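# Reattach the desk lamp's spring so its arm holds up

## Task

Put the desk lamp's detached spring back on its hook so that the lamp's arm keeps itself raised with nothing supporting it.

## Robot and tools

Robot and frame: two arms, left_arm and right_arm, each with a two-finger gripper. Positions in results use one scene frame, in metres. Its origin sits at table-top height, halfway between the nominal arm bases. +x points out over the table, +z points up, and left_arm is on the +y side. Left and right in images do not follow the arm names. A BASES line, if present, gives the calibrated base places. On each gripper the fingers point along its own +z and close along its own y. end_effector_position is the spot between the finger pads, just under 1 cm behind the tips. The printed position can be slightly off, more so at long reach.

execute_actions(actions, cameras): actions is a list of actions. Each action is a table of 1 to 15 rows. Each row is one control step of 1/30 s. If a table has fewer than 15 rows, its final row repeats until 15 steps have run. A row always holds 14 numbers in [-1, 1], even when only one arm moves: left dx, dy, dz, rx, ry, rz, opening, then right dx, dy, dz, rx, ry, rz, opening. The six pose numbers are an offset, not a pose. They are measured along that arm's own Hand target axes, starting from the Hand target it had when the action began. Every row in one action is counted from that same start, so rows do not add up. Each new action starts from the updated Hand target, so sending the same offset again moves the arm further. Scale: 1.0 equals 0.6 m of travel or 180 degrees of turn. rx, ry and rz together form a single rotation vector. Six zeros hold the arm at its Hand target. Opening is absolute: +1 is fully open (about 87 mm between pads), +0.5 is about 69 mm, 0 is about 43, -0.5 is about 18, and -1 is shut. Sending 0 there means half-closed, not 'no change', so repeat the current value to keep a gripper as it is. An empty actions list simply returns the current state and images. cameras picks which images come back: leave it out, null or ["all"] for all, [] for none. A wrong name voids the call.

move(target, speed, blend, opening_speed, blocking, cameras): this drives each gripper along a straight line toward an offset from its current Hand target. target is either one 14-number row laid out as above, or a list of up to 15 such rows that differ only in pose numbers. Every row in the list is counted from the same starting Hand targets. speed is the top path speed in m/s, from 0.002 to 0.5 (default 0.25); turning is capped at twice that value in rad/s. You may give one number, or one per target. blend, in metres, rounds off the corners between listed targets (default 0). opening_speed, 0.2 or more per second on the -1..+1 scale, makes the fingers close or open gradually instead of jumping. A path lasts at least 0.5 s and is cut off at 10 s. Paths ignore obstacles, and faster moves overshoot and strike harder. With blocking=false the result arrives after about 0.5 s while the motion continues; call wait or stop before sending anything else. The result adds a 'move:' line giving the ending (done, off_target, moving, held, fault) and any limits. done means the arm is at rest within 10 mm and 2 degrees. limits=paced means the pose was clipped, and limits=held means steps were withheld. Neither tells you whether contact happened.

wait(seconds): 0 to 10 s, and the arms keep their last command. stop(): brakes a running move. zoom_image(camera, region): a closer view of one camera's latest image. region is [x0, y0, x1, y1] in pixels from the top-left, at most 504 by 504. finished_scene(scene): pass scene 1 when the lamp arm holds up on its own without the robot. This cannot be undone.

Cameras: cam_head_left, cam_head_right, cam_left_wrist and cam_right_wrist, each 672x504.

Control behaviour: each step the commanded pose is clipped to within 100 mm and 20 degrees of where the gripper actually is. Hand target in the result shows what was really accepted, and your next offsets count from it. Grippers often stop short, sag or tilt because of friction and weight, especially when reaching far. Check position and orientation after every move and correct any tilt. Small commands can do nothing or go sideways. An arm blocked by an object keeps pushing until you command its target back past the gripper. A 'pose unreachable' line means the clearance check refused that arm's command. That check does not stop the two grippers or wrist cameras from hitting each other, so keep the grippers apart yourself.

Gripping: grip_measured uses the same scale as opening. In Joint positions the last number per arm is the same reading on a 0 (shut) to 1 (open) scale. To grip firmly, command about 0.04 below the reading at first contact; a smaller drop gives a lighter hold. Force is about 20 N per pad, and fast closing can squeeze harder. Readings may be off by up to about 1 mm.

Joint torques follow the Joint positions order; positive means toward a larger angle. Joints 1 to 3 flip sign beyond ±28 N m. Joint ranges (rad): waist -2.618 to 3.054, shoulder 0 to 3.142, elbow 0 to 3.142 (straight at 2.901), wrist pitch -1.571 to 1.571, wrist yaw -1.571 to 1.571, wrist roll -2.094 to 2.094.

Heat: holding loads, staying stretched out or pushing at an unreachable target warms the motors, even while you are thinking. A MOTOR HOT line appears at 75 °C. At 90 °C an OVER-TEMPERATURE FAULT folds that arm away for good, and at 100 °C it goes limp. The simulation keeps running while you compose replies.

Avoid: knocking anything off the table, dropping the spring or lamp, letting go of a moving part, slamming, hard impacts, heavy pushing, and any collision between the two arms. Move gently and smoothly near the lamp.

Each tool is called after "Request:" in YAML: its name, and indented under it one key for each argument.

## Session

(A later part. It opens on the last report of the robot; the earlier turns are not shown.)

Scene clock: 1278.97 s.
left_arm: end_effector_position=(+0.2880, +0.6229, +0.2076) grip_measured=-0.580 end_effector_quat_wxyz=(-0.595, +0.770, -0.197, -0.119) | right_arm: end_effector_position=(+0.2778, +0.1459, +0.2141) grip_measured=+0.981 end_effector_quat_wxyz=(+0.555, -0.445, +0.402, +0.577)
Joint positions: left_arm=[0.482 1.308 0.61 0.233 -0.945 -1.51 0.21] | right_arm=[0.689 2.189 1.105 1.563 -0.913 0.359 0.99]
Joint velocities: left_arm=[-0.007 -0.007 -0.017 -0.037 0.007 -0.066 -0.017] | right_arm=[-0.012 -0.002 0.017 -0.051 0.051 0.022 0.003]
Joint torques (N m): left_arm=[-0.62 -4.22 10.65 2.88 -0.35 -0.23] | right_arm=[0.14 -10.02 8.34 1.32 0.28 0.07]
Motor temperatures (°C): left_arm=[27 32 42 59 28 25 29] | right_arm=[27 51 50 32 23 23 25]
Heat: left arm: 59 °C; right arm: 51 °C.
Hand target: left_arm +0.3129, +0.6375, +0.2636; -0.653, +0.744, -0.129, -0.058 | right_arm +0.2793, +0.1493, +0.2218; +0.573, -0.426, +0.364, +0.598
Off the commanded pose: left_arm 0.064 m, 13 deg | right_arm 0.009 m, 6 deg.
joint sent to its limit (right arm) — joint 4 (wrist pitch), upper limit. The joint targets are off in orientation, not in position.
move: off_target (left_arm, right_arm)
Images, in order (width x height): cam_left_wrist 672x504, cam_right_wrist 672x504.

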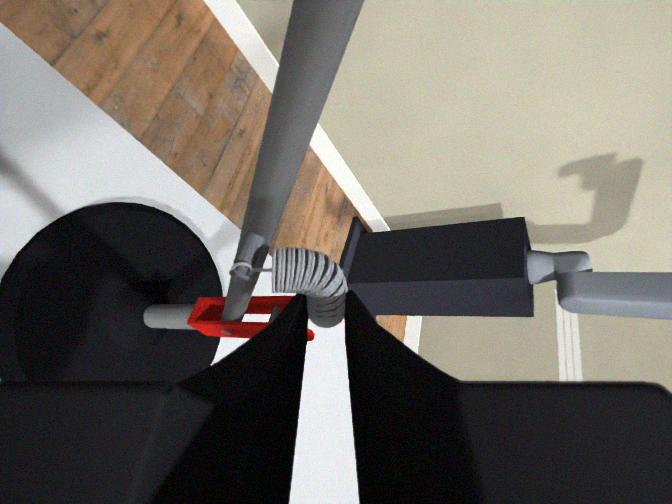

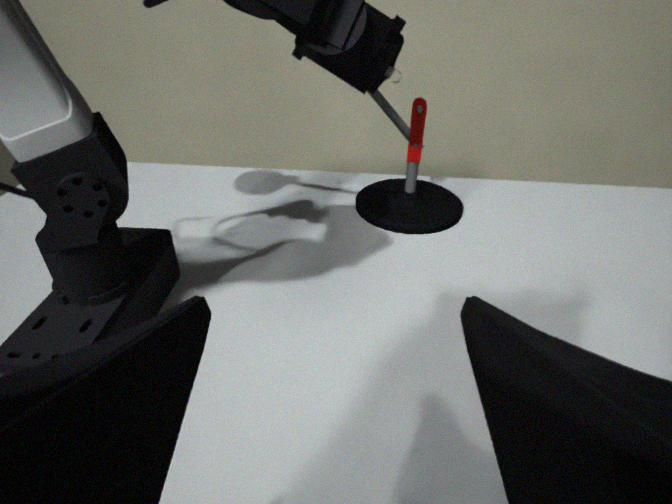

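Request:
move:
  target: [0.0463,0.0102,0.0192,0,0,0.111,-0.75,0,0,0,0,0,0,1.0]
  speed: 0.06
  cameras: ["cam_left_wrist","cam_right_wrist"]

Request:
zoom_image:
  camera: "cam_right_wrist"
  region: [300, 20, 500, 180]

Scene clock: 1301.30 s.
left_arm: end_effector_position=(+0.3080, +0.6351, +0.2038) grip_measured=-0.580 end_effector_quat_wxyz=(-0.578, +0.723, -0.304, -0.227) | right_arm: end_effector_position=(+0.2778, +0.1459, +0.2141) grip_measured=+0.981 end_effector_quat_wxyz=(+0.555, -0.445, +0.402, +0.577)
Joint positions: left_arm=[0.458 1.452 0.721 0.286 -1.008 -1.181 0.21] | right_arm=[0.689 2.189 1.105 1.563 -0.913 0.359 0.99]
Joint velocities: left_arm=[0.002 0.002 -0.012 0.007 0.051 -0.007 0.002] | right_arm=[0.002 -0.012 0.012 0.081 0.051 -0.037 -0.008]
Joint torques (N m): left_arm=[-0.84 -4.81 10.22 2.73 -0.01 -0.11] | right_arm=[0.13 -10.02 8.34 1.32 0.29 0.07]
Motor temperatures (°C): left_arm=[27 32 46 58 28 25 29] | right_arm=[27 51 50 32 23 23 25]
Heat: left arm: 58 °C; right arm: 51 °C.
Hand target: left_arm +0.3389, +0.6453, +0.2481; -0.633, +0.710, -0.256, -0.170 | right_arm +0.2793, +0.1493, +0.2218; +0.573, -0.426, +0.364, +0.598
Off the commanded pose: left_arm 0.056 m, 11 deg | right_arm 0.009 m, 6 deg.
joint sent to its limit (right arm) — joint 4 (wrist pitch), upper limit. The joint targets are off in orientation, not in position.
move: off_target (left_arm, right_arm)
Images, in order (width x height): cam_left_wrist 672x504, cam_right_wrist 672x504.

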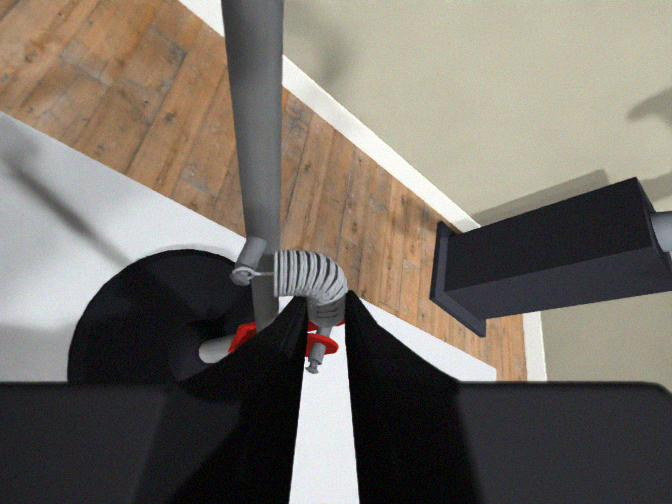

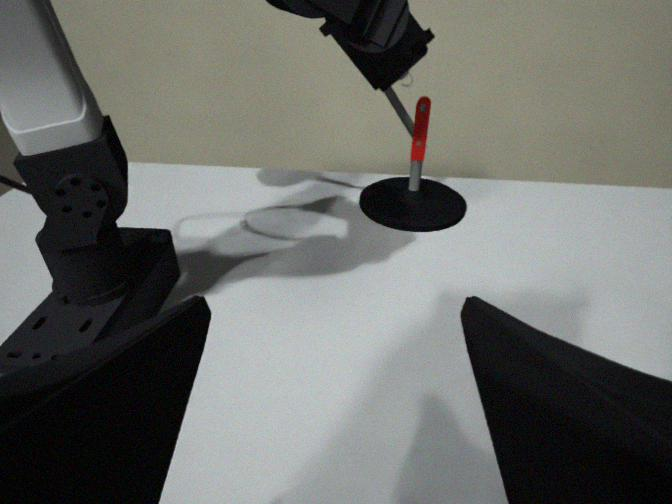

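Scaled by 2.520 from the camera's 672x504 image, which has a finer 960x720 frame.

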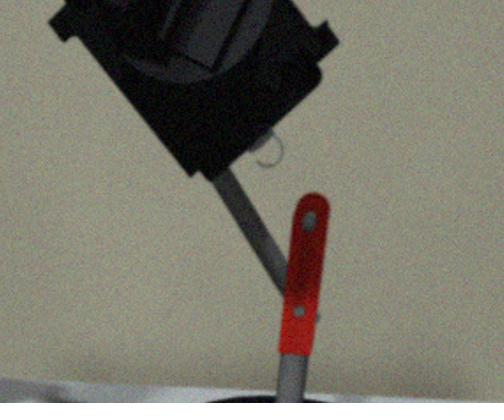

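Request:
execute_actions:
  actions: []

Scene clock: 1321.53 s.
left_arm: end_effector_position=(+0.3079, +0.6351, +0.2037) grip_measured=-0.580 end_effector_quat_wxyz=(-0.577, +0.723, -0.304, -0.228) | right_arm: end_effector_position=(+0.2778, +0.1459, +0.2141) grip_measured=+0.981 end_effector_quat_wxyz=(+0.555, -0.445, +0.402, +0.577)
Joint positions: left_arm=[0.458 1.452 0.721 0.286 -1.008 -1.18 0.21] | right_arm=[0.689 2.189 1.105 1.563 -0.913 0.359 0.99]
Joint velocities: left_arm=[0.002 0.007 -0.022 0.022 -0.007 -0.007 -0.005] | right_arm=[0.007 0.012 -0.002 -0.037 -0.022 0.051 -0.013]
Joint torques (N m): left_arm=[-0.85 -4.82 10.19 2.73 -0.01 -0.11] | right_arm=[0.16 -10 8.36 1.33 0.29 0.07]
Motor temperatures (°C): left_arm=[27 32 47 60 27 25 29] | right_arm=[27 51 50 32 23 23 25]
Heat: left arm: 60 °C; right arm: 51 °C.
Hand target: left_arm +0.3389, +0.6453, +0.2479; -0.633, +0.710, -0.256, -0.170 | right_arm +0.2793, +0.1493, +0.2218; +0.573, -0.426, +0.364, +0.598
Tool commands: left_gripper/opening=-0.75 right_gripper/opening=+1.0
Off the commanded pose: left_arm 0.056 m, 11 deg | right_arm 0.009 m, 6 deg.

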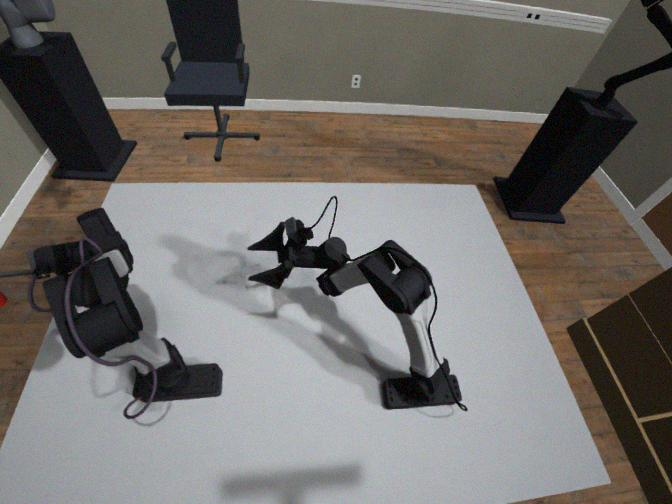

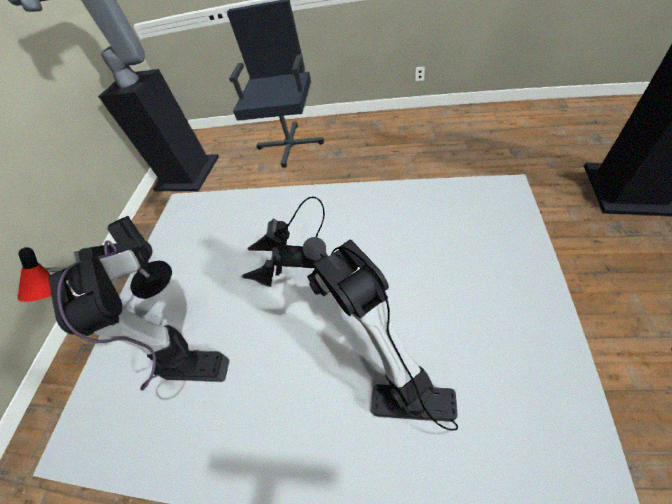

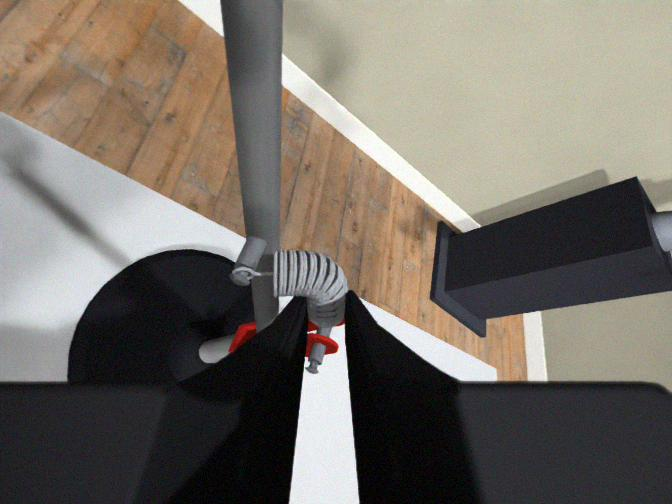

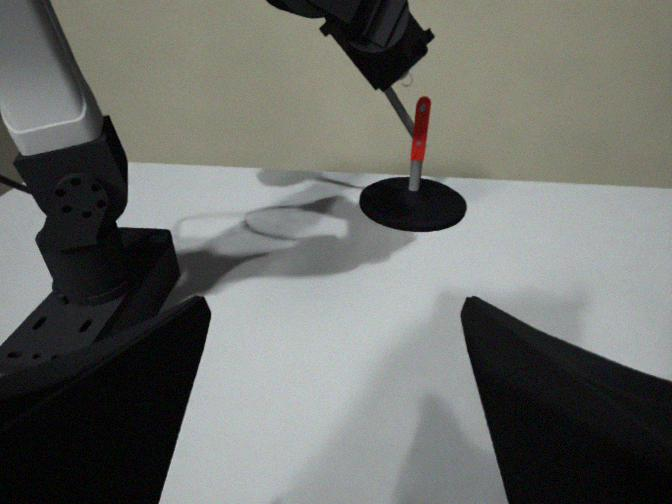

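Request:
zoom_image:
  camera: "cam_left_wrist"
  region: [200, 200, 400, 400]

Request:
zoom_image:
  camera: "cam_right_wrist"
  region: [330, 0, 510, 162]

Scaled by 2.520 from the camera's 672x504 image, which has a finer 960x720 frame.

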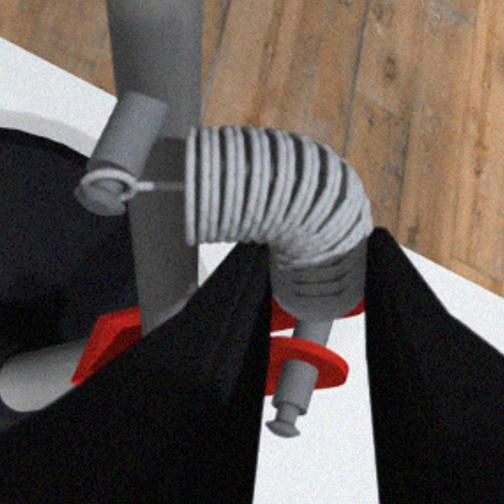

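Scaled by 2.800 from the camera's 672x504 image, which has a finer 960x720 frame.

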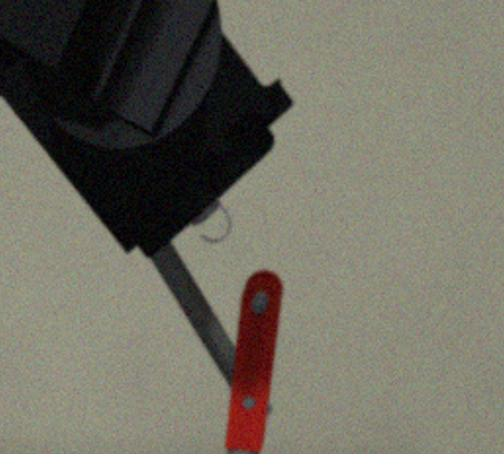

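Request:
move:
  target: [0.005,-0.0556,0.0055,0,0,0,-0.75,0,0,0,0,0,0,1.0]
  speed: 0.05

Request:
zoom_image:
  camera: "cam_right_wrist"
  region: [330, 0, 510, 162]

Request:
zoom_image:
  camera: "cam_left_wrist"
  region: [200, 200, 400, 400]

Scene clock: 1358.03 s.
left_arm: end_effector_position=(+0.3404, +0.6384, +0.2257) grip_measured=-0.580 end_effector_quat_wxyz=(-0.582, +0.718, -0.315, -0.214) | right_arm: end_effector_position=(+0.2778, +0.1459, +0.2141) grip_measured=+0.981 end_effector_quat_wxyz=(+0.555, -0.445, +0.402, +0.577)
Joint positions: left_arm=[0.431 1.51 0.868 0.204 -0.996 -1.18 0.21] | right_arm=[0.689 2.189 1.105 1.563 -0.913 0.359 0.99]
Joint velocities: left_arm=[-0.017 -0.002 0.012 -0.022 0.007 0.007 -0.017] | right_arm=[-0.002 0.007 -0.012 -0.007 0.007 -0.007 -0.013]
Joint torques (N m): left_arm=[0.03 -5.71 10.58 2.57 -0.27 -0.19] | right_arm=[0.14 -10.02 8.35 1.32 0.29 0.06]
Motor temperatures (°C): left_arm=[27 32 49 60 27 25 29] | right_arm=[27 51 50 32 23 23 25]
Heat: left arm: 60 °C; right arm: 51 °C.
Hand target: left_arm +0.3614, +0.6506, +0.2723; -0.633, +0.711, -0.256, -0.170 | right_arm +0.2793, +0.1493, +0.2218; +0.573, -0.426, +0.364, +0.598
Off the commanded pose: left_arm 0.053 m, 10 deg | right_arm 0.009 m, 6 deg.
joint sent to its limit (right arm) — joint 4 (wrist pitch), upper limit. The joint targets are off in orientation, not in position.
move: off_target (left_arm, right_arm)

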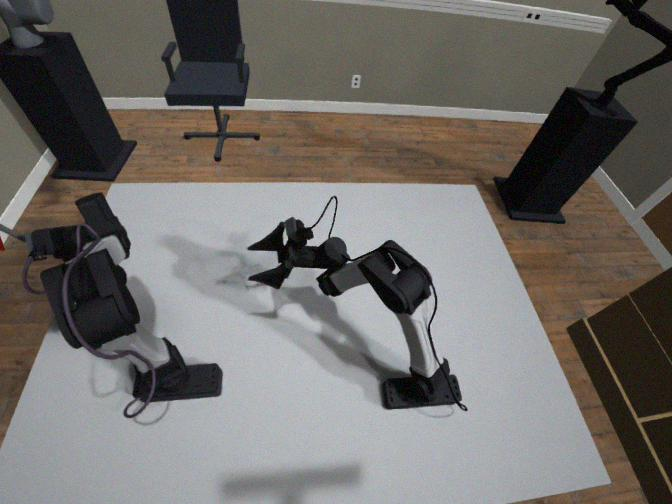

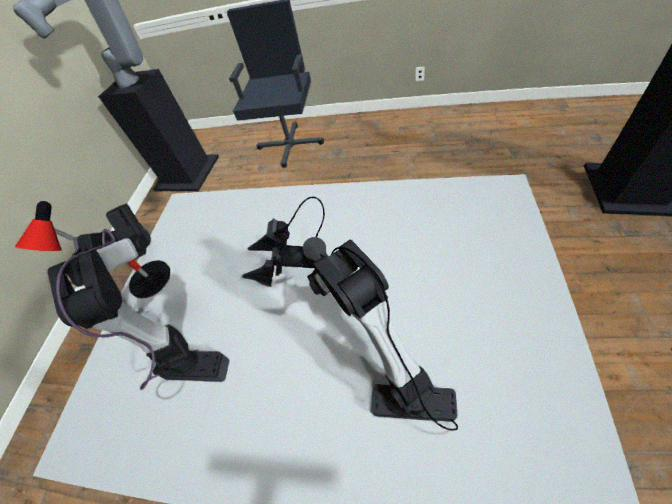

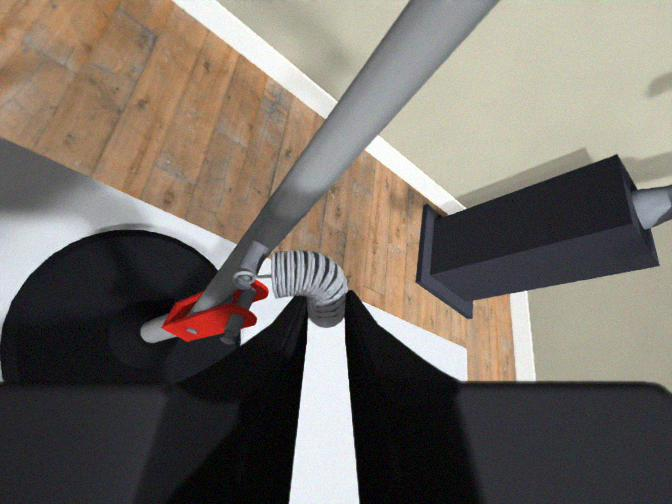

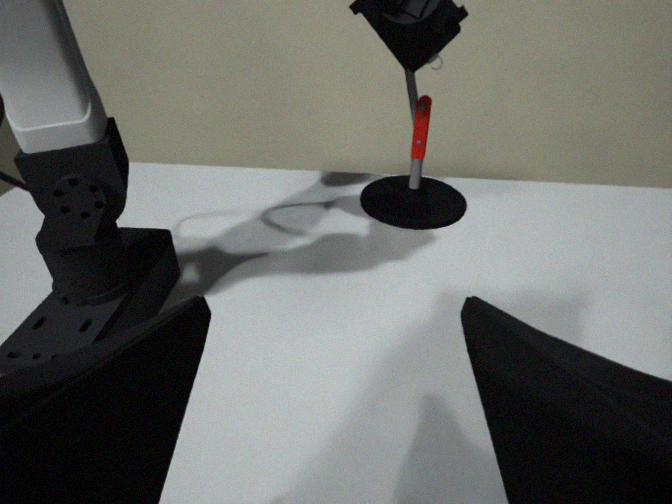

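Scaled by 2.800 from the camera's 672x504 image, which has a finer 960x720 frame.

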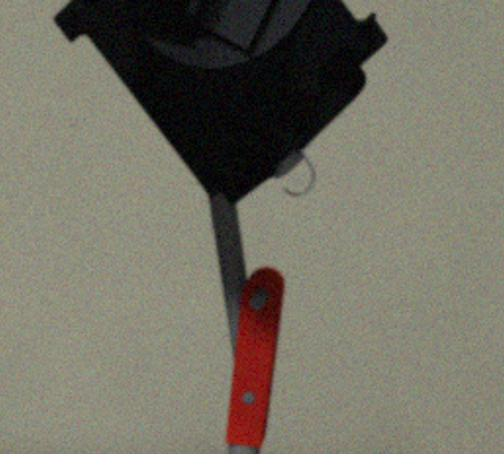

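Scaled by 2.520 from the camera's 672x504 image, which has a finer 960x720 frame.

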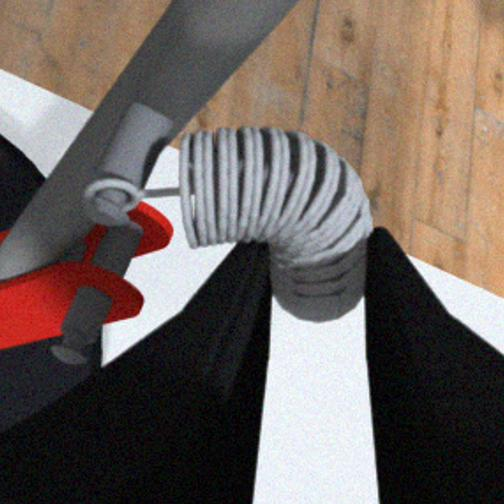

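Request:
move:
  target: [0.0398,0.0213,0.0127,0.025,-0.0193,0.0105,-0.75,0,0,0,0,0,0,1.0]
  speed: 0.05

Request:
zoom_image:
  camera: "cam_right_wrist"
  region: [330, 0, 510, 162]

Request:
zoom_image:
  camera: "cam_left_wrist"
  region: [200, 200, 400, 400]

Scene clock: 1418.00 s.
left_arm: end_effector_position=(+0.3536, +0.6527, +0.2199) grip_measured=-0.580 end_effector_quat_wxyz=(+0.625, -0.686, +0.286, +0.240) | right_arm: end_effector_position=(+0.2778, +0.1459, +0.2141) grip_measured=+0.981 end_effector_quat_wxyz=(+0.555, -0.445, +0.402, +0.577)
Joint positions: left_arm=[0.421 1.649 0.815 0.613 -1.074 -1.004 0.21] | right_arm=[0.689 2.189 1.105 1.563 -0.913 0.359 0.99]
Joint velocities: left_arm=[-0.002 0.002 -0.012 0.037 -0.037 -0.037 0.029] | right_arm=[-0.002 -0.027 -0.002 0.007 -0.007 0.037 -0.04]
Joint torques (N m): left_arm=[-0.73 -5.97 7.01 2.62 0.2 -0.1] | right_arm=[0.13 -10.03 8.34 1.33 0.29 0.07]
Motor temperatures (°C): left_arm=[27 35 55 54 27 25 29] | right_arm=[27 51 51 32 23 23 25]
Heat: left arm: 55 °C; right arm: 51 °C.
Hand target: left_arm +0.3732, +0.6539, +0.2469; -0.666, +0.674, -0.255, -0.192 | right_arm +0.2793, +0.1493, +0.2218; +0.573, -0.426, +0.364, +0.598
Off the commanded pose: left_arm 0.034 m, 8 deg | right_arm 0.009 m, 6 deg.
joint sent to its limit (right arm) — joint 4 (wrist pitch), upper limit. The joint targets are off in orientation, not in position.
move: off_target (left_arm, right_arm)

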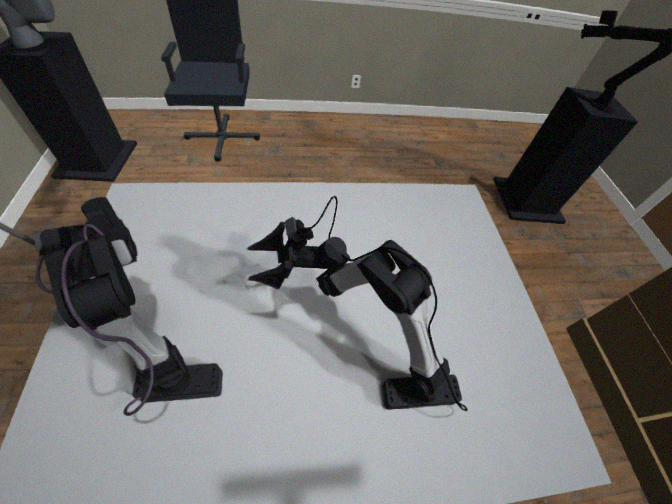

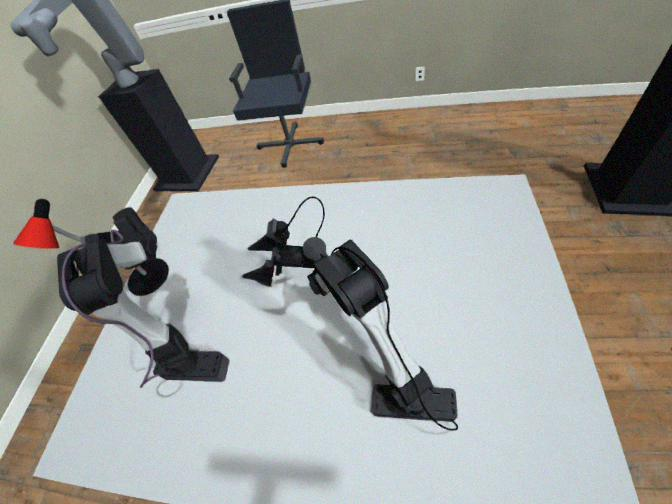

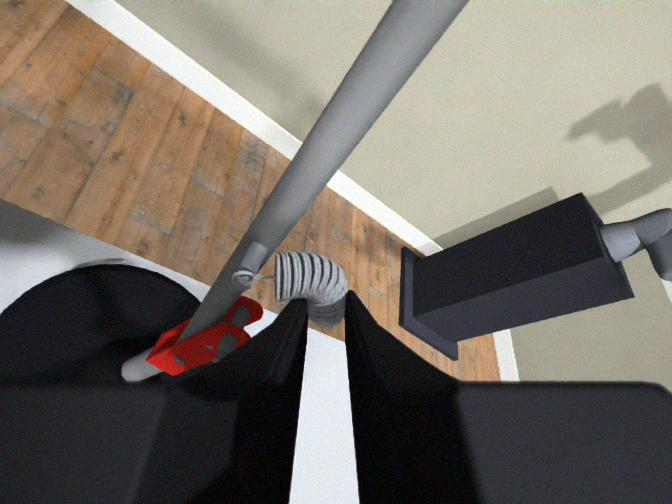

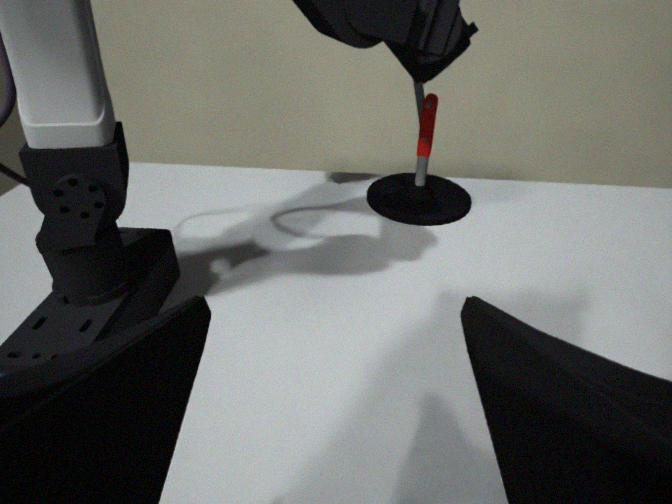

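Scaled by 2.800 from the camera's 672x504 image, which has a finer 960x720 frame.

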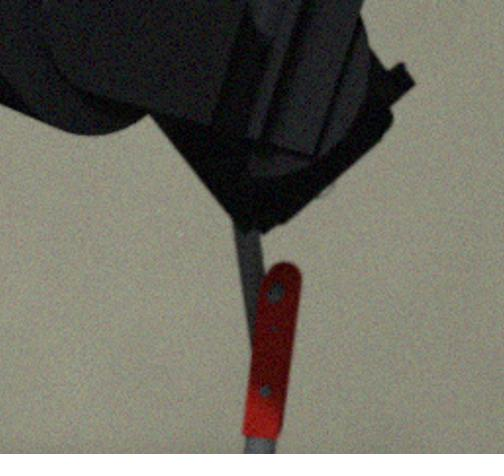

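Scaled by 2.520 from the camera's 672x504 image, which has a finer 960x720 frame.

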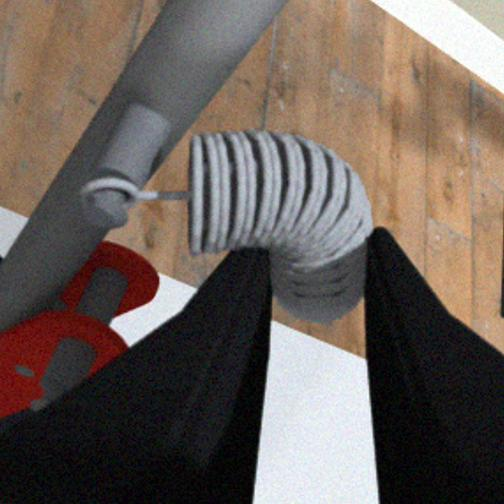

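Request:
move:
  target: [0.0348,0.0362,0.0042,0,0,0.067,-0.75,0,0,0,0,0,0,1.0]
  speed: 0.05

Request:
zoom_image:
  camera: "cam_right_wrist"
  region: [330, 0, 510, 162]

Request:
zoom_image:
  camera: "cam_left_wrist"
  region: [200, 200, 400, 400]

Scene clock: 1446.90 s.
left_arm: end_effector_position=(+0.3554, +0.6562, +0.2070) grip_measured=-0.580 end_effector_quat_wxyz=(+0.614, -0.654, +0.323, +0.302) | right_arm: end_effector_position=(+0.2778, +0.1459, +0.2141) grip_measured=+0.981 end_effector_quat_wxyz=(+0.555, -0.445, +0.402, +0.577)
Joint positions: left_arm=[0.41 1.737 0.813 0.778 -1.116 -0.786 0.21] | right_arm=[0.689 2.189 1.105 1.563 -0.913 0.359 0.99]
Joint velocities: left_arm=[-0.017 0.002 0.007 -0.022 0.022 -0.022 0.002] | right_arm=[-0.002 -0.012 -0.002 -0.007 0.007 -0.007 -0.045]
Joint torques (N m): left_arm=[-0.64 -5.42 6.17 2.13 0.55 -0.1] | right_arm=[0.13 -10.03 8.35 1.32 0.29 0.07]
Motor temperatures (°C): left_arm=[27 36 50 54 27 25 29] | right_arm=[27 51 51 32 23 23 25]
Heat: left arm: 54 °C; right arm: 51 °C.
Hand target: left_arm +0.3765, +0.6549, +0.2164; +0.642, -0.644, +0.325, +0.261 | right_arm +0.2793, +0.1493, +0.2218; +0.573, -0.426, +0.364, +0.598
Off the commanded pose: left_arm 0.024 m, 6 deg | right_arm 0.009 m, 6 deg.
joint sent to its limit (right arm) — joint 4 (wrist pitch), upper limit. The joint targets are off in orientation, not in position.
move: off_target (left_arm, right_arm)

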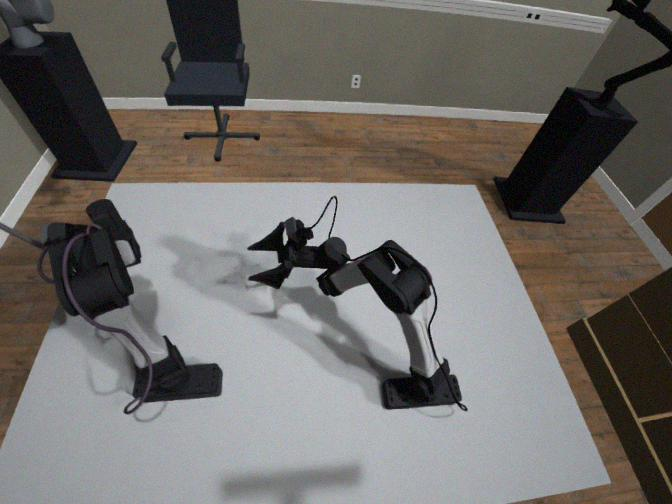

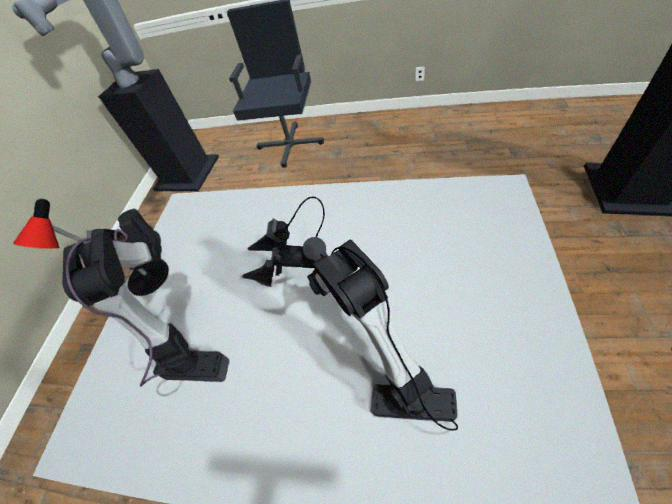

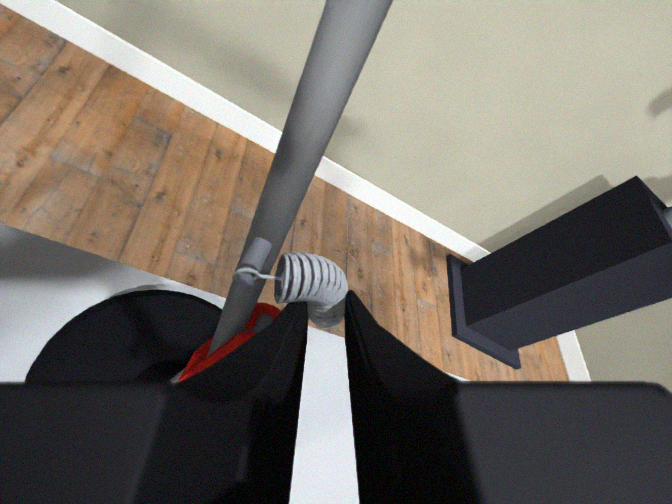

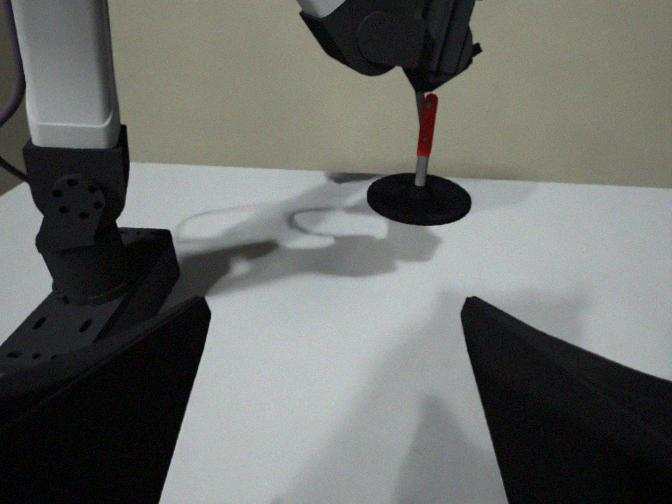

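Scaled by 2.800 from the camera's 672x504 image, which has a finer 960x720 frame.

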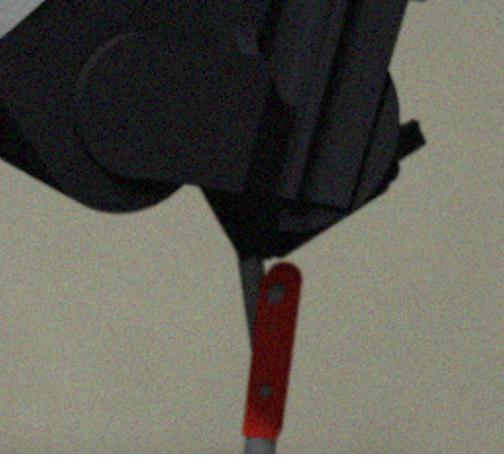

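Scaled by 2.520 from the camera's 672x504 image, which has a finer 960x720 frame.

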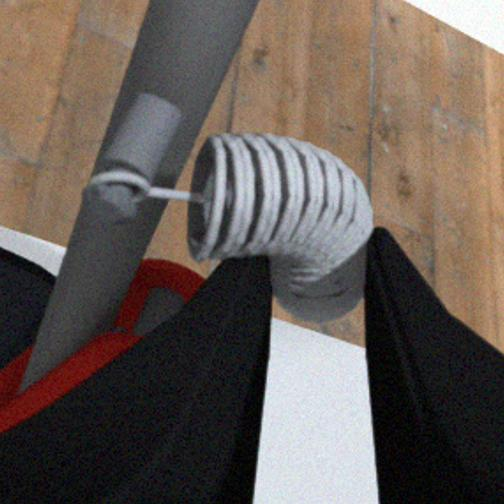

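Request:
move:
  target: [0,0,0,0,0,0,-0.75,0.2228,-0.4347,-0.0972,0.2445,-0.0539,0.4564,1.0]
  speed: 0.22

Scene clock: 1513.10 s.
left_arm: end_effector_position=(+0.3551, +0.6563, +0.2071) grip_measured=-0.580 end_effector_quat_wxyz=(+0.614, -0.654, +0.323, +0.302) | right_arm: end_effector_position=(+0.5439, +0.1707, +0.0838) grip_measured=+0.981 end_effector_quat_wxyz=(+0.185, +0.181, +0.688, +0.678)
Joint positions: left_arm=[0.41 1.737 0.813 0.779 -1.118 -0.785 0.21] | right_arm=[0.517 3.03 2.442 0.575 -0.546 1.555 0.99]
Joint velocities: left_arm=[-0.012 -0.002 0.002 -0.007 0.007 -0.037 0.011] | right_arm=[0.012 -0.002 -0.007 -0.007 0.022 -0.007 0.003]
Joint torques (N m): left_arm=[-0.66 -5.45 6.16 2.13 0.56 -0.11] | right_arm=[-0.8 -15.71 11.17 1.55 -0.09 0]
Motor temperatures (°C): left_arm=[27 35 48 51 28 25 29] | right_arm=[27 52 51 32 23 23 25]
Heat: left arm: 51 °C; right arm: 52 °C.
Hand target: left_arm +0.3765, +0.6549, +0.2165; +0.642, -0.644, +0.325, +0.261 | right_arm +0.5480, +0.1685, +0.0887; +0.184, +0.182, +0.684, +0.682
Off the commanded pose: left_arm 0.023 m, 6 deg | right_arm 0.009 m, 1 deg.
move: off_target (left_arm)

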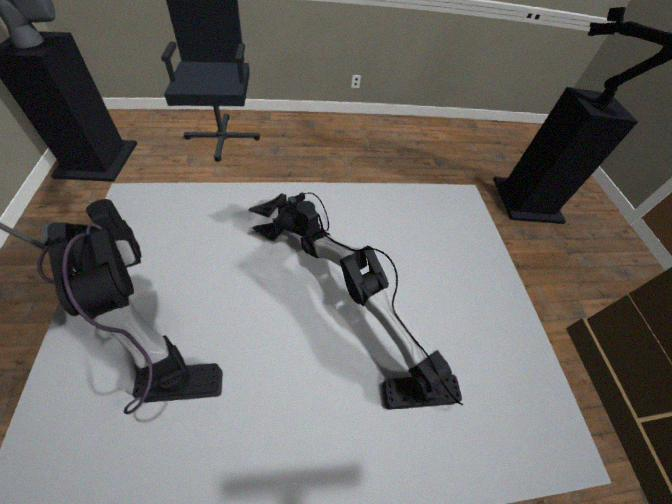

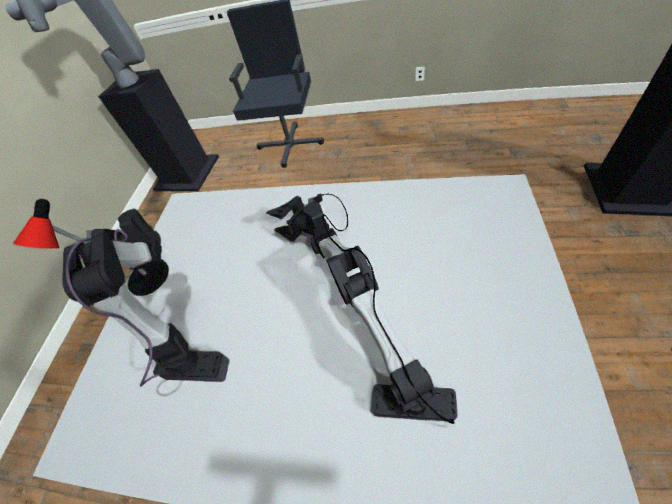

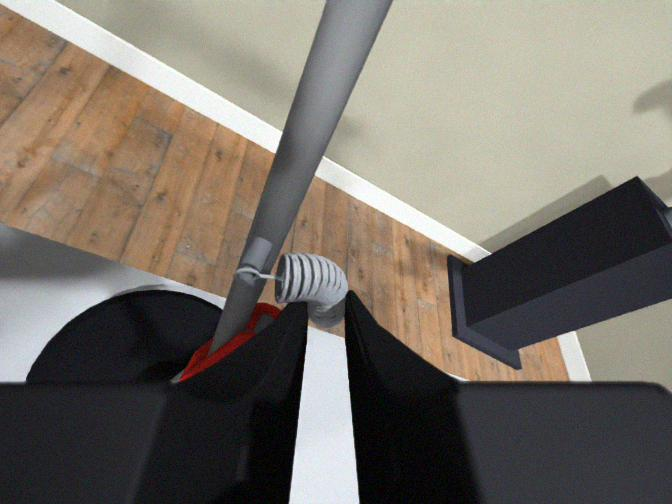

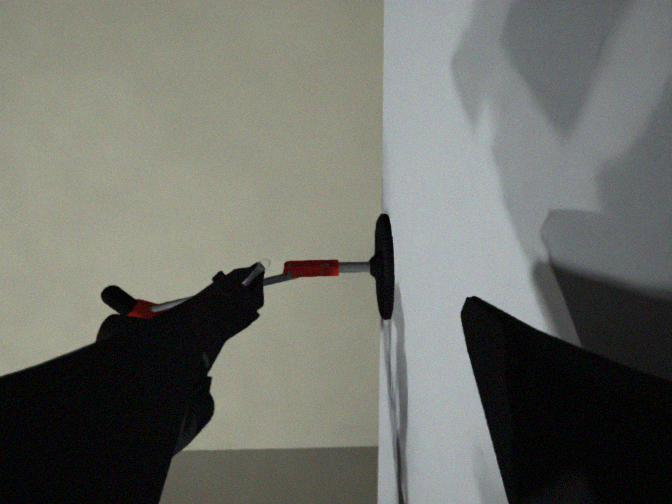

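Request:
zoom_image:
  camera: "cam_right_wrist"
  region: [220, 210, 400, 330]

Request:
zoom_image:
  camera: "cam_right_wrist"
  region: [240, 235, 330, 295]

Scaled by 2.800 from the camera's 672x504 image, which has a finer 960x720 frame.

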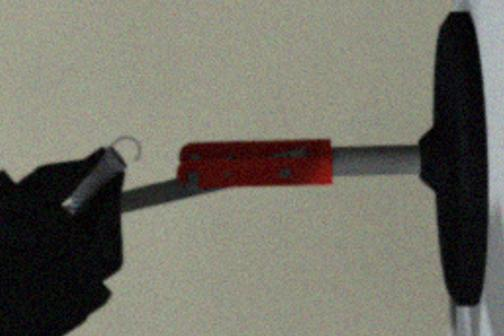

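Scaled by 5.600 from the camera's 672x504 image, which has a finer 960x720 frame.

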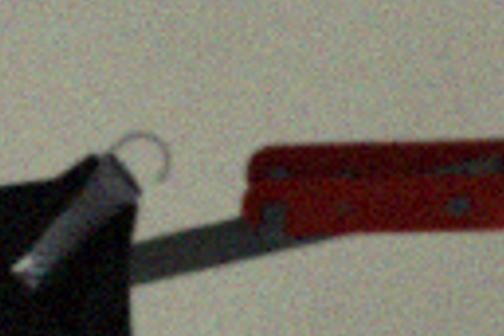

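Request:
move:
  target: [0.0244,0.0234,-0.0096,0,0,0.039,-0.75,0,0,0,0,0,0,1.0]
  speed: 0.05
  cameras: ["cam_left_wrist","cam_right_wrist"]

Request:
zoom_image:
  camera: "cam_right_wrist"
  region: [240, 235, 330, 295]

Request:
zoom_image:
  camera: "cam_left_wrist"
  region: [200, 200, 400, 400]

Scene clock: 1547.50 s.
left_arm: end_effector_position=(+0.3539, +0.6539, +0.1967) grip_measured=-0.580 end_effector_quat_wxyz=(+0.606, -0.635, +0.344, +0.332) | right_arm: end_effector_position=(+0.5438, +0.1708, +0.0836) grip_measured=+0.981 end_effector_quat_wxyz=(+0.184, +0.181, +0.688, +0.678)
Joint positions: left_arm=[0.397 1.781 0.791 0.885 -1.138 -0.668 0.21] | right_arm=[0.517 3.03 2.442 0.573 -0.547 1.556 0.99]
Joint velocities: left_arm=[0.017 0.002 -0.007 -0.022 -0.037 -0.022 -0.008] | right_arm=[0.017 -0.022 -0.002 -0.037 -0.022 -0.037 -0.003]
Joint torques (N m): left_arm=[-1.44 -5.19 5.31 1.8 0.58 -0.09] | right_arm=[-0.8 -15.71 11.18 1.53 -0.05 -0.01]
Motor temperatures (°C): left_arm=[27 35 47 49 28 25 29] | right_arm=[27 59 55 33 23 23 25]
Heat: left arm: 49 °C; right arm: 59 °C.
Hand target: left_arm +0.3748, +0.6483, +0.1963; +0.625, -0.623, +0.364, +0.299 | right_arm +0.5480, +0.1685, +0.0888; +0.184, +0.182, +0.684, +0.682
Off the commanded pose: left_arm 0.022 m, 5 deg | right_arm 0.007 m, 1 deg.
move: off_target (left_arm)
Images, in order (width x height): cam_left_wrist 672x504, cam_right_wrist 672x504.

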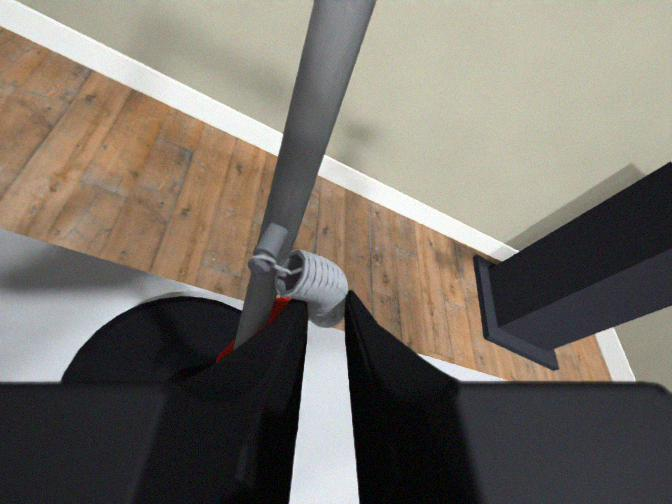

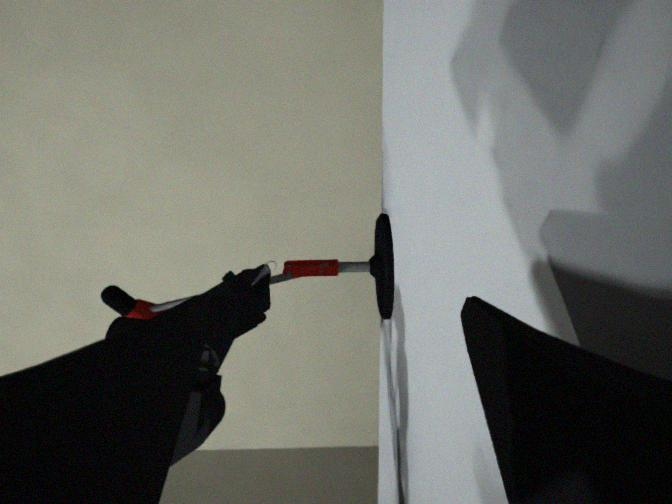

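Scaled by 5.600 from the camera's 672x504 image, which has a finer 960x720 frame.

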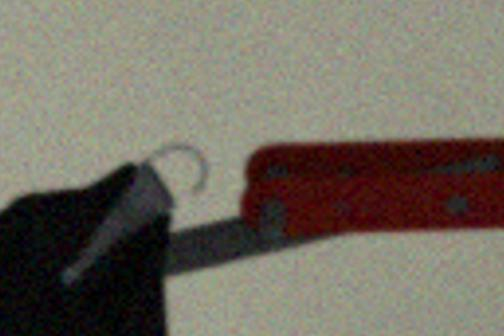

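Scaled by 2.520 from the camera's 672x504 image, which has a finer 960x720 frame.

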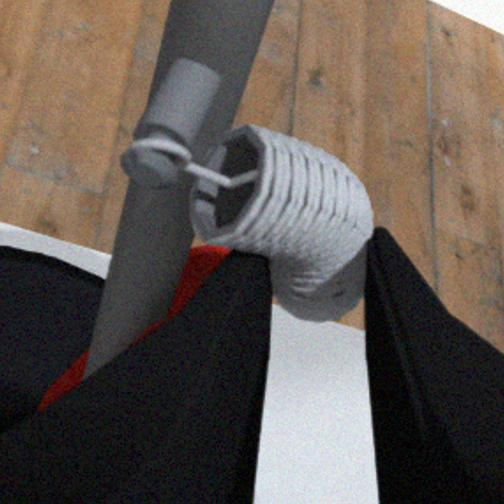

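Request:
move:
  target: [0.0367,0.0425,-0.017,0,0,0.044,-0.75,0,0,0,0,0,0,1.0]
  speed: 0.05
  cameras: ["cam_left_wrist","cam_right_wrist"]

Request:
zoom_image:
  camera: "cam_right_wrist"
  region: [240, 235, 330, 295]

Request:
zoom_image:
  camera: "cam_left_wrist"
  region: [200, 200, 400, 400]

Scene clock: 1579.20 s.
left_arm: end_effector_position=(+0.3480, +0.6482, +0.1834) grip_measured=-0.580 end_effector_quat_wxyz=(+0.609, -0.615, +0.354, +0.354) | right_arm: end_effector_position=(+0.5438, +0.1708, +0.0835) grip_measured=+0.981 end_effector_quat_wxyz=(+0.184, +0.182, +0.688, +0.678)
Joint positions: left_arm=[0.383 1.84 0.727 1.096 -1.153 -0.539 0.21] | right_arm=[0.517 3.03 2.442 0.573 -0.547 1.556 0.99]
Joint velocities: left_arm=[-0.012 0.002 -0.022 0.037 -0.037 0.007 0.005] | right_arm=[-0.012 -0.012 -0.012 0.11 0.007 0.022 0.008]
Joint torques (N m): left_arm=[-2.32 -4.4 3.74 1.17 0.53 -0.04] | right_arm=[-0.81 -15.71 11.21 1.53 -0.05 -0.01]
Motor temperatures (°C): left_arm=[27 35 45 46 28 25 29] | right_arm=[27 63 57 33 23 23 25]
Heat: left arm: 46 °C; right arm: 63 °C.
Hand target: left_arm +0.3645, +0.6375, +0.1642; +0.603, -0.596, +0.406, +0.342 | right_arm +0.5480, +0.1685, +0.0888; +0.184, +0.182, +0.684, +0.682
Off the commanded pose: left_arm 0.028 m, 6 deg | right_arm 0.007 m, 1 deg.
move: off_target (left_arm)
Images, in order (width x height): cam_left_wrist 672x504, cam_right_wrist 672x504.

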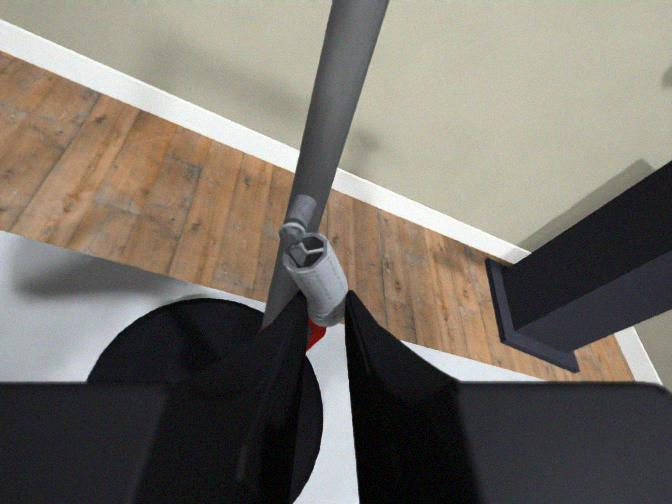

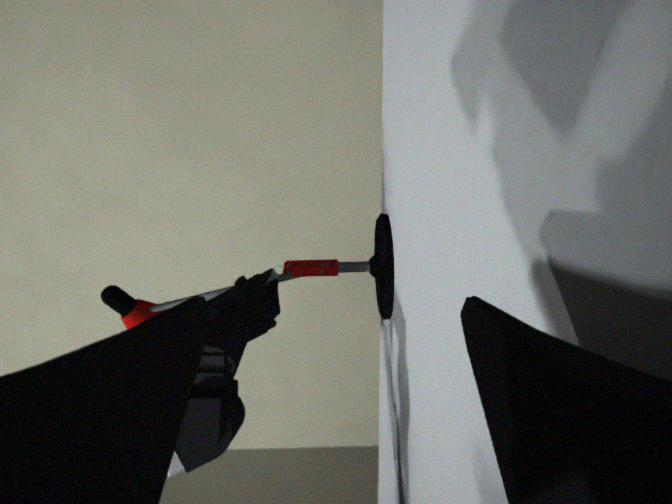

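Scaled by 5.600 from the camera's 672x504 image, which has a finer 960x720 frame.

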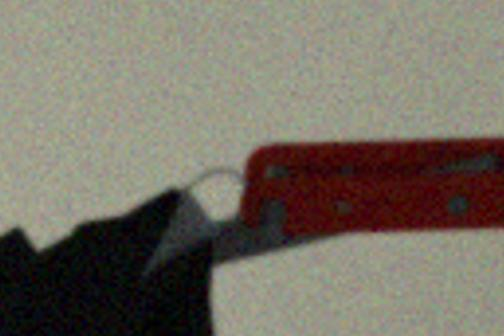

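Scaled by 2.520 from the camera's 672x504 image, which has a finer 960x720 frame.

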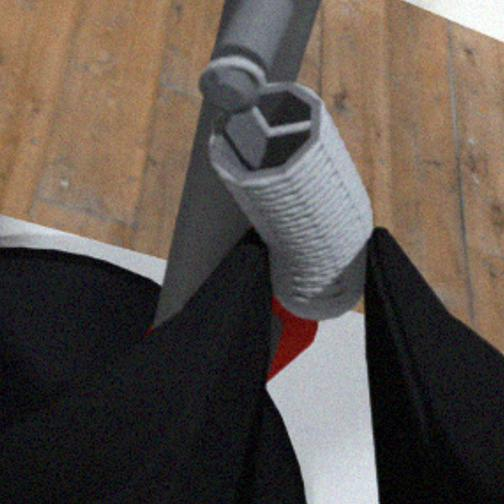

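Request:
zoom_image:
  camera: "cam_right_wrist"
  region: [262, 250, 307, 284]

Scaled by 11.200 from the camera's 672x504 image, which has a finer 960x720 frame.

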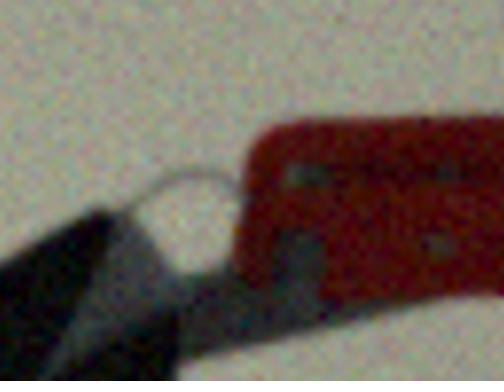

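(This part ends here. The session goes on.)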